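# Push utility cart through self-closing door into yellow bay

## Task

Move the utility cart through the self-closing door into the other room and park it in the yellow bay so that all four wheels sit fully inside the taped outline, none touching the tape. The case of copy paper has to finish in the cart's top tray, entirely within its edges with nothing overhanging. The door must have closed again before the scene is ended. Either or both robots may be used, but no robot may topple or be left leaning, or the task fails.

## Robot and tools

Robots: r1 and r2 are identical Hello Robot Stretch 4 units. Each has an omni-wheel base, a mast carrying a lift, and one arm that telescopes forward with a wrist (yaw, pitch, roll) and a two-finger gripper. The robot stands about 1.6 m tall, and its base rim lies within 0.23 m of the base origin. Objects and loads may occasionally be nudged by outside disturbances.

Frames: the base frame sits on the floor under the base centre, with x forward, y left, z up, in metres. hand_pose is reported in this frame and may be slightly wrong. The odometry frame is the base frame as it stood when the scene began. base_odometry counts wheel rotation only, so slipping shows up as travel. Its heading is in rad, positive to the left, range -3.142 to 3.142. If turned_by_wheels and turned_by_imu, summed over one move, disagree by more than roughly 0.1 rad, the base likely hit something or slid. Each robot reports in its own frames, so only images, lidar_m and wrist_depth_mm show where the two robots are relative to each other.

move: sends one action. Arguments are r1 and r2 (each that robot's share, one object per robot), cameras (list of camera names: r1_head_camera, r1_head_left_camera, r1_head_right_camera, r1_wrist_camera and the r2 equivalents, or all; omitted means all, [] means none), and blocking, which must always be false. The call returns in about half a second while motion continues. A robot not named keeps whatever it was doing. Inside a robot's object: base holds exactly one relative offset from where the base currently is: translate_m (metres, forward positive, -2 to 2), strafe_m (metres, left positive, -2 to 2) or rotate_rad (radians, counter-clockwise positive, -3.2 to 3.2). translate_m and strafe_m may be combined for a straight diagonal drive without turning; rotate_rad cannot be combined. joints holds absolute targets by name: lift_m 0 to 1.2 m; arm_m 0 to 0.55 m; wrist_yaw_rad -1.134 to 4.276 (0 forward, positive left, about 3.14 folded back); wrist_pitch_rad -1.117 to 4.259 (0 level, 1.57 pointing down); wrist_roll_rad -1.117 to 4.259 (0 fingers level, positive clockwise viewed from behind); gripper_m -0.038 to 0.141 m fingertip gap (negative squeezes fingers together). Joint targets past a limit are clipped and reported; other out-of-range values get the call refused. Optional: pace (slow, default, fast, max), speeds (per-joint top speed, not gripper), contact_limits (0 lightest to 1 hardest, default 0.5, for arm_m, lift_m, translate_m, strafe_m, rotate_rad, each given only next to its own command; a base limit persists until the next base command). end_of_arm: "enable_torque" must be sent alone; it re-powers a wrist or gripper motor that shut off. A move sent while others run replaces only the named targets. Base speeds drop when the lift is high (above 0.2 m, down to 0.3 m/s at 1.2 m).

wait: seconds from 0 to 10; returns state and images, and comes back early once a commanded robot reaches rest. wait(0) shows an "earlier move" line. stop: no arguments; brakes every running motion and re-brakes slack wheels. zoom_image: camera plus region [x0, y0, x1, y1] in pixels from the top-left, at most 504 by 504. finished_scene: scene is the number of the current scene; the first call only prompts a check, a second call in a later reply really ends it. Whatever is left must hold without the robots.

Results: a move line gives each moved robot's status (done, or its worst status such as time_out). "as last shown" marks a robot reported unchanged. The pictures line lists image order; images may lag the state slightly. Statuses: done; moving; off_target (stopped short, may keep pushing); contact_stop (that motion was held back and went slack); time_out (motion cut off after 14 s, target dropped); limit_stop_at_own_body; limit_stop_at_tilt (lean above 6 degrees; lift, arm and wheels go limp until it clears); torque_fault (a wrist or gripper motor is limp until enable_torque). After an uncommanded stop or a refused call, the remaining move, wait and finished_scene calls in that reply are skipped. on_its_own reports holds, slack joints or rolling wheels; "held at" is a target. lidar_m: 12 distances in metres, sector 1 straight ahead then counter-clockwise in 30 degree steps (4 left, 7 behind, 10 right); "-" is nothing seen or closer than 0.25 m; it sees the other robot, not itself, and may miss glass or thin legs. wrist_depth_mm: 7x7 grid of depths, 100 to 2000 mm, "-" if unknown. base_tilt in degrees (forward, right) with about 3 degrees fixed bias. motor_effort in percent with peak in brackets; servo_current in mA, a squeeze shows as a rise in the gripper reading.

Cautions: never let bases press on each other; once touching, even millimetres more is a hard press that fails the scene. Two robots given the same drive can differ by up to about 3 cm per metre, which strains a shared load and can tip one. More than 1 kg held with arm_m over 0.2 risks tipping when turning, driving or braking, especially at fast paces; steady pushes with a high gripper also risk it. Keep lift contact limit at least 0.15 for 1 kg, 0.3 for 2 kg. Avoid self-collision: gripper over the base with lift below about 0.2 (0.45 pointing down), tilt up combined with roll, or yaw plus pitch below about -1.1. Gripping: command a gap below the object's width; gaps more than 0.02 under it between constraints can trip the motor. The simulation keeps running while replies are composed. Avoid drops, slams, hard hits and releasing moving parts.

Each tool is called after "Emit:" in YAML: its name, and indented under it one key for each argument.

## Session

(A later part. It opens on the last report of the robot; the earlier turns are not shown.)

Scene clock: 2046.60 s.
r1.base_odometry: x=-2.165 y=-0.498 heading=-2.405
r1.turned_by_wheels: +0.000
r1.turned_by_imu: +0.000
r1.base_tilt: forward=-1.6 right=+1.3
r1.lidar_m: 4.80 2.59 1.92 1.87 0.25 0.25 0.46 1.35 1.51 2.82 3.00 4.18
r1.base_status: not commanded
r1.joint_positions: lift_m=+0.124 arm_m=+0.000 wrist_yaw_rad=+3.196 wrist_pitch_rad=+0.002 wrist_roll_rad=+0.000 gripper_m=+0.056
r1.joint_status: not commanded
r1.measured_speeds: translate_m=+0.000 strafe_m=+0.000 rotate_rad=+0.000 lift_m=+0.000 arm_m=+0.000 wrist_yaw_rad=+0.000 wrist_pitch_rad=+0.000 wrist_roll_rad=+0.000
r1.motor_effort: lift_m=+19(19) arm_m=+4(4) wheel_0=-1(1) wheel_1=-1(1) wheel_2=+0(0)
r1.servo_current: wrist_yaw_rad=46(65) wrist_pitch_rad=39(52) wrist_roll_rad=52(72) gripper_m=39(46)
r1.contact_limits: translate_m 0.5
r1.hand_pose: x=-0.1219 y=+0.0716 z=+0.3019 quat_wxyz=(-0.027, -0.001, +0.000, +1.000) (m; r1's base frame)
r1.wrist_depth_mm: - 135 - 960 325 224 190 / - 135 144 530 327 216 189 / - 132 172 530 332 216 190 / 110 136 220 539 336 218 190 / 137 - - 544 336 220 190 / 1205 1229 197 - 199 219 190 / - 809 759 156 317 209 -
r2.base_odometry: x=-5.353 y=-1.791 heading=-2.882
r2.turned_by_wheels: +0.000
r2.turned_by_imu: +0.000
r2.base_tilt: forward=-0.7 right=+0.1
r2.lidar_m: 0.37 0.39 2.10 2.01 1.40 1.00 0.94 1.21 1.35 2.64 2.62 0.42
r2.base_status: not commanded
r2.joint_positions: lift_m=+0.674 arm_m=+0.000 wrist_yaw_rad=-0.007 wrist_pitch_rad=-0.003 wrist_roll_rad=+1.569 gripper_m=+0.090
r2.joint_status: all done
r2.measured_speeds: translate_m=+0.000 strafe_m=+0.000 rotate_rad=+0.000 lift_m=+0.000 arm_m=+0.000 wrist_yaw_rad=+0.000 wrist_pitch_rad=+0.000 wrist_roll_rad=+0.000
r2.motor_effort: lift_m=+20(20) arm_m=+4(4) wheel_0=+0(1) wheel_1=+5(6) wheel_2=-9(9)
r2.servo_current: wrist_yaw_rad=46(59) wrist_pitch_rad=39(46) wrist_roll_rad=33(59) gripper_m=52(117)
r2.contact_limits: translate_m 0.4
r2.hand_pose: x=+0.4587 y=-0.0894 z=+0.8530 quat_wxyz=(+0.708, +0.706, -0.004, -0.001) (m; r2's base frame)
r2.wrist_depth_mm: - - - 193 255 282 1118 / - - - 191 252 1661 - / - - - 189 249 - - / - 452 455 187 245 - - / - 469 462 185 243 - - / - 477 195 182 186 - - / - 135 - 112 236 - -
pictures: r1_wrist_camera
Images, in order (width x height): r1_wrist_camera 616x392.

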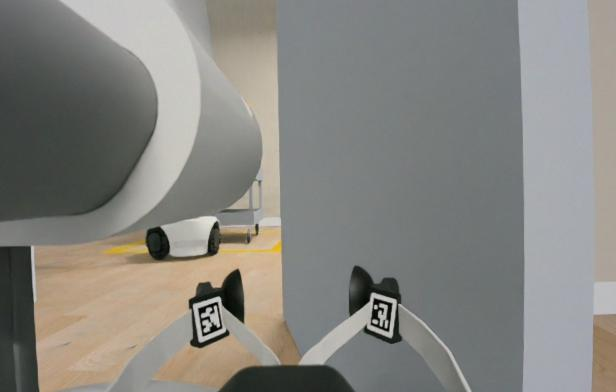

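Emit:
move:
  blocking: false
  cameras: []
  r2: {"joints": {"gripper_m": 0.045}}

Emit:
wait:
  seconds: 2
  cameras: ["r2_wrist_camera"]

Scene clock: 2061.10 s.
move: r2 moving
r1.base_odometry: x=-2.165 y=-0.498 heading=-2.405
r1.turned_by_wheels: +0.000
r1.turned_by_imu: +0.000
r1.base_tilt: forward=-1.6 right=+1.3
r1.lidar_m: 4.81 2.60 1.93 1.88 0.25 0.25 0.44 1.33 1.47 2.84 2.99 4.19
r1.base_status: not commanded
r1.joint_positions: lift_m=+0.124 arm_m=+0.000 wrist_yaw_rad=+3.196 wrist_pitch_rad=+0.002 wrist_roll_rad=+0.000 gripper_m=+0.056
r1.joint_status: not commanded
r1.measured_speeds: translate_m=+0.000 strafe_m=+0.000 rotate_rad=+0.000 lift_m=+0.000 arm_m=+0.000 wrist_yaw_rad=+0.000 wrist_pitch_rad=+0.000 wrist_roll_rad=+0.000
r1.motor_effort: lift_m=+19(19) arm_m=+4(4) wheel_0=+0(1) wheel_1=-1(1) wheel_2=+0(0)
r1.servo_current: wrist_yaw_rad=52(65) wrist_pitch_rad=39(46) wrist_roll_rad=59(59) gripper_m=46(46)
r1.contact_limits: translate_m 0.5
r1.hand_pose: x=-0.1219 y=+0.0716 z=+0.3019 quat_wxyz=(-0.027, -0.001, +0.000, +1.000) (m; r1's base frame)
r1.wrist_depth_mm: - 135 - 960 325 224 190 / - 135 144 521 327 216 190 / - 132 172 535 332 216 190 / 110 135 220 539 338 217 190 / 137 - - 549 336 220 190 / 1229 1255 197 - 199 220 191 / - 809 759 156 317 208 -
r2.base_odometry: x=-5.353 y=-1.791 heading=-2.882
r2.turned_by_wheels: +0.000
r2.turned_by_imu: +0.000
r2.base_tilt: forward=-0.7 right=+0.0
r2.lidar_m: 0.38 0.37 2.12 2.00 1.38 0.99 0.95 1.22 1.33 2.65 2.65 0.43
r2.base_status: not commanded
r2.joint_positions: lift_m=+0.674 arm_m=+0.000 wrist_yaw_rad=-0.007 wrist_pitch_rad=-0.003 wrist_roll_rad=+1.569 gripper_m=+0.072
r2.joint_status: gripper_m moving
r2.measured_speeds: translate_m=+0.000 strafe_m=+0.000 rotate_rad=+0.000 lift_m=+0.000 arm_m=+0.000 wrist_yaw_rad=+0.000 wrist_pitch_rad=+0.000 wrist_roll_rad=+0.000
r2.motor_effort: lift_m=+20(20) arm_m=+4(4) wheel_0=+1(1) wheel_1=+5(5) wheel_2=-9(9)
r2.servo_current: wrist_yaw_rad=59(65) wrist_pitch_rad=39(46) wrist_roll_rad=39(59) gripper_m=78(104)
r2.contact_limits: translate_m 0.4
r2.hand_pose: x=+0.4587 y=-0.0894 z=+0.8530 quat_wxyz=(+0.708, +0.706, -0.004, -0.001) (m; r2's base frame)
r2.wrist_depth_mm: - - - 195 255 282 1078 / - - - 191 253 1618 - / - - - 189 249 - - / - 455 452 187 246 - - / - 466 466 185 243 - - / - 477 195 182 185 - - / - 135 - 112 237 - -
pictures: none
No camera images: "cameras" was empty.

Scene clock: 2061.87 s.
earlier move: r2 done
r1.base_odometry: x=-2.165 y=-0.498 heading=-2.405
r1.turned_by_wheels: +0.000
r1.turned_by_imu: +0.000
r1.base_tilt: forward=-1.6 right=+1.3
r1.lidar_m: 4.79 2.58 1.94 1.89 0.28 0.25 0.43 1.34 1.48 2.82 2.99 4.21
r1.base_status: not commanded
r1.joint_positions: lift_m=+0.124 arm_m=+0.000 wrist_yaw_rad=+3.196 wrist_pitch_rad=+0.002 wrist_roll_rad=+0.000 gripper_m=+0.056
r1.joint_status: not commanded
r1.measured_speeds: translate_m=+0.000 strafe_m=+0.000 rotate_rad=+0.000 lift_m=+0.000 arm_m=+0.000 wrist_yaw_rad=+0.000 wrist_pitch_rad=+0.000 wrist_roll_rad=+0.000
r1.motor_effort: lift_m=+19(19) arm_m=+4(4) wheel_0=-1(1) wheel_1=-1(1) wheel_2=+0(0)
r1.servo_current: wrist_yaw_rad=52(72) wrist_pitch_rad=46(52) wrist_roll_rad=52(65) gripper_m=39(52)
r1.contact_limits: translate_m 0.5
r1.hand_pose: x=-0.1219 y=+0.0716 z=+0.3019 quat_wxyz=(-0.027, -0.001, +0.000, +1.000) (m; r1's base frame)
r1.wrist_depth_mm: - 135 - 960 324 224 190 / - 135 144 525 329 216 190 / - 131 173 525 332 216 190 / 110 136 220 539 336 218 190 / 137 - - 544 336 219 190 / 1229 1229 196 - 198 220 191 / - 809 759 156 317 208 -
r2.base_odometry: x=-5.353 y=-1.791 heading=-2.882
r2.turned_by_wheels: +0.000
r2.turned_by_imu: +0.000
r2.base_tilt: forward=-0.7 right=+0.1
r2.lidar_m: 0.35 0.39 2.09 2.01 1.40 0.97 0.94 1.21 1.31 2.64 2.62 0.42
r2.base_status: not commanded
r2.joint_positions: lift_m=+0.674 arm_m=+0.000 wrist_yaw_rad=-0.007 wrist_pitch_rad=-0.003 wrist_roll_rad=+1.569 gripper_m=+0.045
r2.joint_status: all done
r2.measured_speeds: translate_m=+0.000 strafe_m=+0.000 rotate_rad=+0.000 lift_m=+0.000 arm_m=+0.000 wrist_yaw_rad=+0.000 wrist_pitch_rad=+0.000 wrist_roll_rad=+0.000
r2.motor_effort: lift_m=+20(20) arm_m=+4(4) wheel_0=+0(1) wheel_1=+5(5) wheel_2=-9(9)
r2.servo_current: wrist_yaw_rad=59(65) wrist_pitch_rad=39(46) wrist_roll_rad=39(59) gripper_m=52(104)
r2.contact_limits: translate_m 0.4
r2.hand_pose: x=+0.4587 y=-0.0894 z=+0.8530 quat_wxyz=(+0.708, +0.706, -0.004, -0.001) (m; r2's base frame)
r2.wrist_depth_mm: - - - 195 254 282 1098 / - - - 191 253 1576 - / - - - 189 249 - - / - 455 455 187 245 - - / - 462 462 185 243 - - / - 480 194 182 185 - - / - 135 - 112 236 - -
wait: 0.77 of 2 s (r2 has come to rest)
pictures: r2_wrist_camera
Images, in order (width x height): r2_wrist_camera 616x392.

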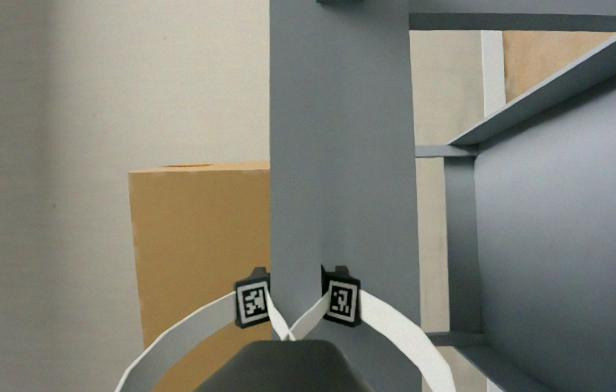

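Emit:
move:
  blocking: false
  cameras: []
  r2: {"base": {"translate_m": -0.02}, "pace": "slow", "contact_limits": {"translate_m": 0.2}}

Emit:
wait:
  seconds: 2
  cameras: ["r2_wrist_camera", "r2_head_camera"]

Scene clock: 2066.63 s.
move: r2 moving
r1.base_odometry: x=-2.165 y=-0.498 heading=-2.405
r1.turned_by_wheels: +0.000
r1.turned_by_imu: +0.000
r1.base_tilt: forward=-1.6 right=+1.3
r1.lidar_m: 4.79 2.62 1.94 1.87 0.25 0.25 0.40 1.36 1.46 2.83 2.95 4.20
r1.base_status: not commanded
r1.joint_positions: lift_m=+0.124 arm_m=+0.000 wrist_yaw_rad=+3.196 wrist_pitch_rad=+0.002 wrist_roll_rad=+0.000 gripper_m=+0.056
r1.joint_status: not commanded
r1.measured_speeds: translate_m=+0.000 strafe_m=+0.000 rotate_rad=+0.000 lift_m=+0.000 arm_m=+0.000 wrist_yaw_rad=+0.000 wrist_pitch_rad=+0.000 wrist_roll_rad=+0.000
r1.motor_effort: lift_m=+19(19) arm_m=+4(4) wheel_0=-1(2) wheel_1=-1(1) wheel_2=+0(0)
r1.servo_current: wrist_yaw_rad=39(65) wrist_pitch_rad=46(46) wrist_roll_rad=52(65) gripper_m=39(46)
r1.contact_limits: translate_m 0.5
r1.hand_pose: x=-0.1219 y=+0.0716 z=+0.3019 quat_wxyz=(-0.027, -0.001, +0.000, +1.000) (m; r1's base frame)
r1.wrist_depth_mm: - 135 - 960 325 224 190 / - 135 144 525 329 216 190 / - 132 172 530 332 216 190 / 110 136 220 539 338 218 190 / 137 - - 544 336 220 190 / 1229 1229 196 - 199 220 191 / - 809 759 156 317 209 -
r2.base_odometry: x=-5.342 y=-1.788 heading=-2.882
r2.turned_by_wheels: +0.000
r2.turned_by_imu: +0.000
r2.base_tilt: forward=-0.7 right=+0.0
r2.lidar_m: 0.37 0.41 2.07 2.00 1.36 0.99 0.95 1.20 1.33 2.66 2.67 0.46
r2.base_status: translate_m moving
r2.joint_positions: lift_m=+0.674 arm_m=+0.000 wrist_yaw_rad=-0.003 wrist_pitch_rad=-0.001 wrist_roll_rad=+1.569 gripper_m=+0.045
r2.joint_status: not commanded
r2.measured_speeds: translate_m=-0.045 strafe_m=+0.000 rotate_rad=-0.002 lift_m=+0.000 arm_m=+0.000 wrist_yaw_rad=+0.002 wrist_pitch_rad=+0.000 wrist_roll_rad=+0.000
r2.motor_effort: lift_m=+19(20) arm_m=+4(4) wheel_0=-6(10) wheel_1=-6(6) wheel_2=+7(9)
r2.servo_current: wrist_yaw_rad=39(59) wrist_pitch_rad=33(52) wrist_roll_rad=39(59) gripper_m=46(52)
r2.contact_limits: translate_m 0.2
r2.hand_pose: x=+0.4590 y=-0.0883 z=+0.8524 quat_wxyz=(+0.708, +0.706, -0.001, -0.001) (m; r2's base frame)
r2.wrist_depth_mm: - - - 259 262 1537 1078 / - - - 257 258 1618 - / - - - 196 257 - - / - 462 462 195 254 - - / - 469 469 193 252 - - / - 484 197 190 190 - - / - 144 500 112 248 - -
pictures: none
No camera images: "cameras" was empty.

Scene clock: 2067.33 s.
earlier move: r2 done
r1.base_odometry: x=-2.165 y=-0.498 heading=-2.405
r1.turned_by_wheels: +0.000
r1.turned_by_imu: +0.000
r1.base_tilt: forward=-1.6 right=+1.3
r1.lidar_m: 4.81 2.60 1.96 1.89 0.25 0.25 0.41 1.34 1.48 2.83 2.99 4.17
r1.base_status: not commanded
r1.joint_positions: lift_m=+0.124 arm_m=+0.000 wrist_yaw_rad=+3.196 wrist_pitch_rad=+0.002 wrist_roll_rad=+0.000 gripper_m=+0.056
r1.joint_status: not commanded
r1.measured_speeds: translate_m=+0.000 strafe_m=+0.000 rotate_rad=+0.000 lift_m=+0.000 arm_m=+0.000 wrist_yaw_rad=+0.000 wrist_pitch_rad=+0.000 wrist_roll_rad=+0.000
r1.motor_effort: lift_m=+19(19) arm_m=+4(4) wheel_0=-1(2) wheel_1=-1(1) wheel_2=+0(0)
r1.servo_current: wrist_yaw_rad=59(65) wrist_pitch_rad=39(46) wrist_roll_rad=59(65) gripper_m=46(46)
r1.contact_limits: translate_m 0.5
r1.hand_pose: x=-0.1219 y=+0.0716 z=+0.3019 quat_wxyz=(-0.027, -0.001, +0.000, +1.000) (m; r1's base frame)
r1.wrist_depth_mm: - 135 - 976 324 224 190 / - 135 144 525 329 216 190 / - 132 172 530 332 216 190 / 110 136 220 539 338 218 190 / 137 - - 544 338 220 191 / 1205 1229 197 - 199 219 190 / - 809 759 156 315 209 -
r2.base_odometry: x=-5.334 y=-1.786 heading=-2.882
r2.turned_by_wheels: +0.000
r2.turned_by_imu: +0.000
r2.base_tilt: forward=-0.7 right=+0.1
r2.lidar_m: 0.38 0.42 2.06 2.00 1.34 0.96 0.92 1.20 1.30 2.65 2.67 0.45
r2.base_status: done
r2.joint_positions: lift_m=+0.674 arm_m=+0.000 wrist_yaw_rad=-0.003 wrist_pitch_rad=-0.001 wrist_roll_rad=+1.569 gripper_m=+0.045
r2.joint_status: not commanded
r2.measured_speeds: translate_m=+0.000 strafe_m=+0.000 rotate_rad=+0.000 lift_m=+0.000 arm_m=+0.000 wrist_yaw_rad=+0.000 wrist_pitch_rad=+0.000 wrist_roll_rad=+0.000
r2.motor_effort: lift_m=+19(20) arm_m=+4(4) wheel_0=-3(10) wheel_1=-6(6) wheel_2=+6(9)
r2.servo_current: wrist_yaw_rad=52(59) wrist_pitch_rad=46(52) wrist_roll_rad=39(59) gripper_m=52(59)
r2.contact_limits: translate_m 0.2
r2.hand_pose: x=+0.4590 y=-0.0883 z=+0.8524 quat_wxyz=(+0.708, +0.706, -0.001, -0.001) (m; r2's base frame)
r2.wrist_depth_mm: - - - 211 273 296 1078 / - - - 209 268 1661 - / - - - 206 266 - - / - 469 469 204 264 - - / - 480 480 202 262 - - / - 496 195 199 190 - - / - 145 504 112 - - -
wait: 0.70 of 2 s (r2 has come to rest)
pictures: r2_head_camera, r2_wrist_camera
Images, in order (width x height): r2_head_camera 420x560, r2_wrist_camera 616x392.

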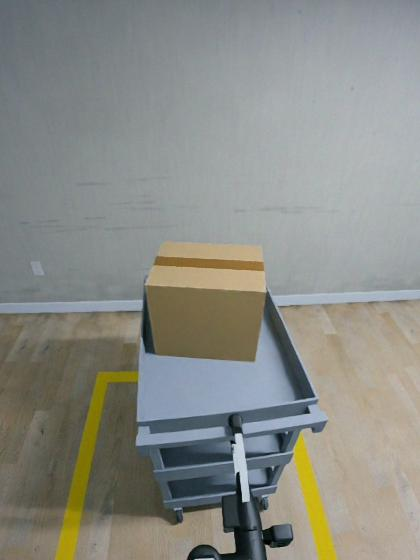

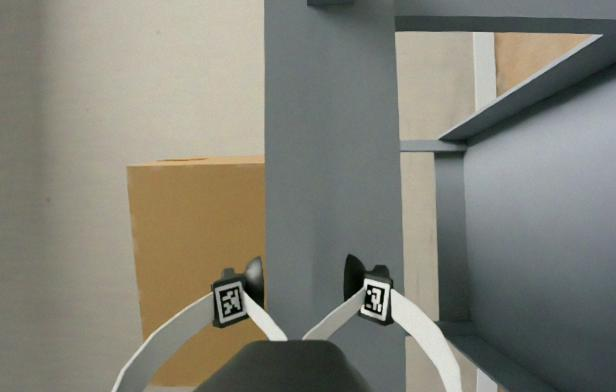

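Emit:
move:
  blocking: false
  cameras: []
  r2: {"base": {"translate_m": -0.2}, "joints": {"gripper_m": 0.08}, "pace": "slow", "contact_limits": {"translate_m": 0.2}}

Emit:
wait:
  seconds: 4
  cameras: ["r2_wrist_camera", "r2_head_camera"]

Scene clock: 2074.50 s.
move: r2 moving
r1.base_odometry: x=-2.165 y=-0.498 heading=-2.405
r1.turned_by_wheels: +0.000
r1.turned_by_imu: +0.000
r1.base_tilt: forward=-1.6 right=+1.3
r1.lidar_m: 4.79 2.59 1.95 1.90 0.25 0.25 0.45 1.35 1.48 2.83 2.97 4.22
r1.base_status: not commanded
r1.joint_positions: lift_m=+0.124 arm_m=+0.000 wrist_yaw_rad=+3.196 wrist_pitch_rad=+0.002 wrist_roll_rad=+0.000 gripper_m=+0.056
r1.joint_status: not commanded
r1.measured_speeds: translate_m=+0.000 strafe_m=+0.000 rotate_rad=+0.000 lift_m=+0.000 arm_m=+0.000 wrist_yaw_rad=+0.000 wrist_pitch_rad=+0.000 wrist_roll_rad=+0.000
r1.motor_effort: lift_m=+19(19) arm_m=+4(4) wheel_0=-1(1) wheel_1=-1(1) wheel_2=+0(0)
r1.servo_current: wrist_yaw_rad=46(72) wrist_pitch_rad=46(46) wrist_roll_rad=59(59) gripper_m=46(46)
r1.contact_limits: translate_m 0.5
r1.hand_pose: x=-0.1219 y=+0.0716 z=+0.3019 quat_wxyz=(-0.027, -0.001, +0.000, +1.000) (m; r1's base frame)
r1.wrist_depth_mm: - 135 - 960 325 224 190 / - 135 144 525 329 216 190 / - 132 172 530 332 216 190 / 110 136 220 539 338 218 190 / 137 - - 544 338 220 190 / 1229 1229 197 - 199 220 191 / - 809 759 156 315 209 -
r2.base_odometry: x=-5.322 y=-1.783 heading=-2.882
r2.turned_by_wheels: +0.000
r2.turned_by_imu: +0.000
r2.base_tilt: forward=-0.7 right=+0.1
r2.lidar_m: 0.40 0.42 2.08 2.00 1.35 0.95 0.91 1.18 1.31 2.64 2.70 0.46
r2.base_status: translate_m moving
r2.joint_positions: lift_m=+0.674 arm_m=+0.000 wrist_yaw_rad=-0.003 wrist_pitch_rad=-0.001 wrist_roll_rad=+1.569 gripper_m=+0.055
r2.joint_status: gripper_m moving
r2.measured_speeds: translate_m=-0.048 strafe_m=+0.000 rotate_rad=+0.001 lift_m=+0.000 arm_m=+0.000 wrist_yaw_rad=+0.000 wrist_pitch_rad=+0.000 wrist_roll_rad=+0.000
r2.motor_effort: lift_m=+19(19) arm_m=+4(4) wheel_0=-6(10) wheel_1=-5(7) wheel_2=+7(10)
r2.servo_current: wrist_yaw_rad=46(52) wrist_pitch_rad=39(46) wrist_roll_rad=52(59) gripper_m=59(78)
r2.contact_limits: translate_m 0.2
r2.hand_pose: x=+0.4590 y=-0.0883 z=+0.8524 quat_wxyz=(+0.708, +0.706, -0.001, -0.001) (m; r2's base frame)
r2.wrist_depth_mm: - - - 222 285 300 296 / - - - 220 281 1661 - / - - - 219 278 - - / - 484 484 216 274 - - / - 496 496 213 273 - - / - 500 192 211 190 - - / - 136 512 112 - - -
pictures: none
No camera images: "cameras" was empty.

Scene clock: 2077.27 s.
earlier move: r2 done
r1.base_odometry: x=-2.165 y=-0.498 heading=-2.405
r1.turned_by_wheels: +0.000
r1.turned_by_imu: +0.000
r1.base_tilt: forward=-1.6 right=+1.2
r1.lidar_m: 4.80 2.57 1.93 1.88 0.25 0.25 0.44 1.32 1.47 2.83 3.00 4.17
r1.base_status: not commanded
r1.joint_positions: lift_m=+0.124 arm_m=+0.000 wrist_yaw_rad=+3.196 wrist_pitch_rad=+0.002 wrist_roll_rad=+0.000 gripper_m=+0.056
r1.joint_status: not commanded
r1.measured_speeds: translate_m=+0.000 strafe_m=+0.000 rotate_rad=+0.000 lift_m=+0.000 arm_m=+0.000 wrist_yaw_rad=+0.000 wrist_pitch_rad=+0.000 wrist_roll_rad=+0.000
r1.motor_effort: lift_m=+19(19) arm_m=+4(4) wheel_0=-1(1) wheel_1=-1(1) wheel_2=+0(0)
r1.servo_current: wrist_yaw_rad=59(72) wrist_pitch_rad=46(52) wrist_roll_rad=52(65) gripper_m=39(52)
r1.contact_limits: translate_m 0.5
r1.hand_pose: x=-0.1219 y=+0.0716 z=+0.3019 quat_wxyz=(-0.027, -0.001, +0.000, +1.000) (m; r1's base frame)
r1.wrist_depth_mm: - 135 - 960 325 224 190 / - 135 144 530 329 216 190 / - 132 172 530 332 216 190 / 110 136 220 544 336 217 190 / 137 1863 1983 549 338 220 190 / 1229 1229 197 - 199 220 191 / - 809 759 156 317 208 -
r2.base_odometry: x=-5.141 y=-1.735 heading=-2.882
r2.turned_by_wheels: +0.000
r2.turned_by_imu: +0.000
r2.base_tilt: forward=-0.7 right=+0.1
r2.lidar_m: 0.59 2.10 2.10 2.01 1.07 0.77 0.74 1.05 1.04 2.64 2.76 0.63
r2.base_status: done
r2.joint_positions: lift_m=+0.674 arm_m=+0.000 wrist_yaw_rad=-0.003 wrist_pitch_rad=-0.001 wrist_roll_rad=+1.569 gripper_m=+0.080
r2.joint_status: all done
r2.measured_speeds: translate_m=+0.000 strafe_m=+0.000 rotate_rad=+0.000 lift_m=+0.000 arm_m=+0.000 wrist_yaw_rad=+0.000 wrist_pitch_rad=+0.000 wrist_roll_rad=+0.000
r2.motor_effort: lift_m=+19(20) arm_m=+4(4) wheel_0=-4(10) wheel_1=-4(7) wheel_2=+6(10)
r2.servo_current: wrist_yaw_rad=52(65) wrist_pitch_rad=39(46) wrist_roll_rad=52(59) gripper_m=52(85)
r2.contact_limits: translate_m 0.2
r2.hand_pose: x=+0.4590 y=-0.0883 z=+0.8524 quat_wxyz=(+0.708, +0.706, -0.001, -0.001) (m; r2's base frame)
r2.wrist_depth_mm: - - - - - 1756 1160 / - - - 469 - 1808 473 / - - - 466 - - 466 / - - 676 466 - - 462 / - - 699 459 230 - - / - - 195 455 193 - - / - - - 112 - - -
wait: 2.77 of 4 s (r2 has come to rest)
pictures: r2_head_camera, r2_wrist_camera
Images, in order (width x height): r2_head_camera 420x560, r2_wrist_camera 616x392.

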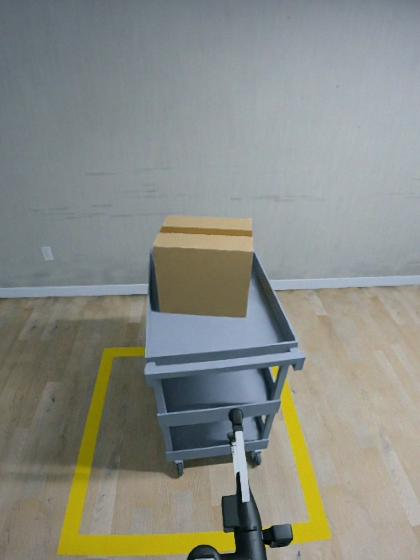

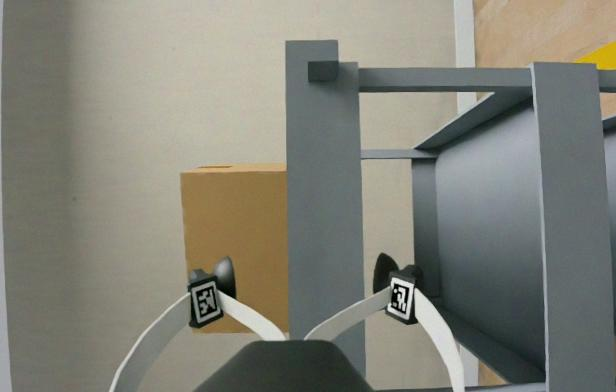

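Emit:
move:
  blocking: false
  cameras: []
  r2: {"base": {"strafe_m": -1.15}, "pace": "default"}
  r1: {"base": {"translate_m": -0.481, "strafe_m": -0.461}, "pace": "slow", "contact_limits": {"translate_m": 0.4}}

Emit:
wait:
  seconds: 3.5
  cameras: ["r1_head_right_camera", "r1_head_left_camera"]

Scene clock: 2161.37 s.
move: r1 moving; r2 moving
r1.base_odometry: x=-2.164 y=-0.485 heading=-2.404
r1.turned_by_wheels: +0.000
r1.turned_by_imu: +0.000
r1.base_tilt: forward=-1.6 right=+1.3
r1.lidar_m: 4.82 2.64 1.98 1.88 0.25 0.25 0.46 1.32 1.43 2.82 2.97 4.19
r1.base_status: translate_m moving; strafe_m moving
r1.joint_positions: lift_m=+0.124 arm_m=+0.000 wrist_yaw_rad=+3.196 wrist_pitch_rad=+0.002 wrist_roll_rad=+0.000 gripper_m=+0.056
r1.joint_status: not commanded
r1.measured_speeds: translate_m=-0.037 strafe_m=-0.036 rotate_rad=+0.002 lift_m=+0.000 arm_m=+0.000 wrist_yaw_rad=+0.000 wrist_pitch_rad=+0.000 wrist_roll_rad=+0.000
r1.motor_effort: lift_m=+19(19) arm_m=+4(4) wheel_0=+0(2) wheel_1=-4(7) wheel_2=+7(7)
r1.servo_current: wrist_yaw_rad=59(59) wrist_pitch_rad=39(46) wrist_roll_rad=65(65) gripper_m=46(46)
r1.contact_limits: translate_m 0.4
r1.hand_pose: x=-0.1219 y=+0.0716 z=+0.3019 quat_wxyz=(-0.027, -0.001, +0.000, +1.000) (m; r1's base frame)
r1.wrist_depth_mm: - 135 - 1008 329 225 - / - 135 144 535 334 216 179 / - 132 172 539 338 219 180 / 110 135 220 878 343 220 180 / 137 1808 - 1983 342 221 180 / 1229 1205 196 500 199 221 181 / - 809 768 156 320 200 181
r2.base_odometry: x=-5.151 y=-1.700 heading=-2.882
r2.turned_by_wheels: +0.000
r2.turned_by_imu: +0.000
r2.base_tilt: forward=-0.7 right=+0.1
r2.lidar_m: 0.58 0.60 2.15 2.05 1.04 0.73 0.74 1.04 1.02 2.61 2.72 0.63
r2.base_status: strafe_m moving
r2.joint_positions: lift_m=+0.674 arm_m=+0.000 wrist_yaw_rad=-0.003 wrist_pitch_rad=-0.001 wrist_roll_rad=+1.569 gripper_m=+0.080
r2.joint_status: not commanded
r2.measured_speeds: translate_m=+0.001 strafe_m=-0.141 rotate_rad=-0.005 lift_m=+0.000 arm_m=+0.000 wrist_yaw_rad=+0.000 wrist_pitch_rad=+0.000 wrist_roll_rad=+0.000
r2.motor_effort: lift_m=+19(19) arm_m=+4(4) wheel_0=+12(12) wheel_1=-10(11) wheel_2=+0(4)
r2.servo_current: wrist_yaw_rad=39(59) wrist_pitch_rad=39(46) wrist_roll_rad=33(59) gripper_m=52(52)
r2.hand_pose: x=+0.4590 y=-0.0882 z=+0.8524 quat_wxyz=(+0.708, +0.706, -0.001, -0.001) (m; r2's base frame)
r2.wrist_depth_mm: - - - - - 1708 1182 / - - - 418 - 1708 1138 / - - - 466 - - 469 / - - 676 466 - - 462 / - - 683 466 229 - 462 / - - 195 459 193 - - / - - - 112 - - -
pictures: none
No camera images: "cameras" was empty.

Scene clock: 2164.87 s.
earlier move: r1 moving; r2 moving
r1.base_odometry: x=-2.140 y=-0.146 heading=-2.405
r1.turned_by_wheels: +0.000
r1.turned_by_imu: -0.002
r1.base_tilt: forward=-1.6 right=+1.2
r1.lidar_m: 5.01 2.98 0.25 - 0.25 0.28 2.32 0.99 1.10 2.58 2.73 3.81
r1.base_status: translate_m moving; strafe_m moving
r1.joint_positions: lift_m=+0.124 arm_m=+0.000 wrist_yaw_rad=+3.196 wrist_pitch_rad=+0.002 wrist_roll_rad=+0.000 gripper_m=+0.056
r1.joint_status: not commanded
r1.measured_speeds: translate_m=-0.071 strafe_m=-0.069 rotate_rad=-0.001 lift_m=+0.000 arm_m=+0.000 wrist_yaw_rad=+0.000 wrist_pitch_rad=+0.000 wrist_roll_rad=+0.000
r1.motor_effort: lift_m=+19(19) arm_m=+4(4) wheel_0=+1(3) wheel_1=-5(7) wheel_2=+5(7)
r1.servo_current: wrist_yaw_rad=39(65) wrist_pitch_rad=39(52) wrist_roll_rad=39(72) gripper_m=39(46)
r1.contact_limits: translate_m 0.4
r1.hand_pose: x=-0.1219 y=+0.0716 z=+0.3019 quat_wxyz=(-0.027, -0.001, +0.000, +1.000) (m; r1's base frame)
r1.wrist_depth_mm: - 135 - - 715 264 - / - 135 144 - 741 268 189 / - 132 173 - 759 294 190 / 110 136 220 - 778 273 192 / 137 - - - 539 276 193 / 1229 1229 197 1205 197 300 193 / - 809 768 798 473 236 -
r2.base_odometry: x=-5.409 y=-0.729 heading=-2.882
r2.turned_by_wheels: +0.000
r2.turned_by_imu: +0.001
r2.base_tilt: forward=-0.7 right=+0.1
r2.lidar_m: 2.03 1.02 0.95 3.03 1.37 0.73 0.69 0.74 1.01 1.61 1.68 2.13
r2.base_status: strafe_m moving
r2.joint_positions: lift_m=+0.674 arm_m=+0.000 wrist_yaw_rad=-0.003 wrist_pitch_rad=-0.001 wrist_roll_rad=+1.569 gripper_m=+0.080
r2.joint_status: not commanded
r2.measured_speeds: translate_m=+0.000 strafe_m=-0.253 rotate_rad=-0.002 lift_m=+0.000 arm_m=+0.000 wrist_yaw_rad=+0.000 wrist_pitch_rad=+0.000 wrist_roll_rad=+0.000
r2.motor_effort: lift_m=+19(20) arm_m=+4(4) wheel_0=+6(14) wheel_1=-2(12) wheel_2=+1(4)
r2.servo_current: wrist_yaw_rad=46(59) wrist_pitch_rad=46(46) wrist_roll_rad=39(59) gripper_m=52(59)
r2.hand_pose: x=+0.4590 y=-0.0882 z=+0.8524 quat_wxyz=(+0.708, +0.706, -0.001, -0.001) (m; r2's base frame)
r2.wrist_depth_mm: - - - - - 1661 1205 / - - - - - 1756 1205 / - - - - - 1756 1205 / - - - - - 1756 1205 / - - - - - 1756 1229 / - - 191 - 190 1661 1229 / - - - 112 - 1808 1229
wait: 3.50 s; no rest
pictures: r1_head_left_camera, r1_head_right_camera
Images, in order (width x height): r1_head_left_camera 420x672, r1_head_right_camera 420x672.

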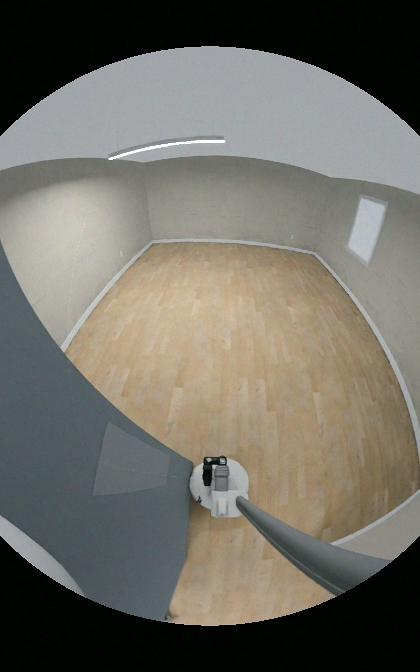

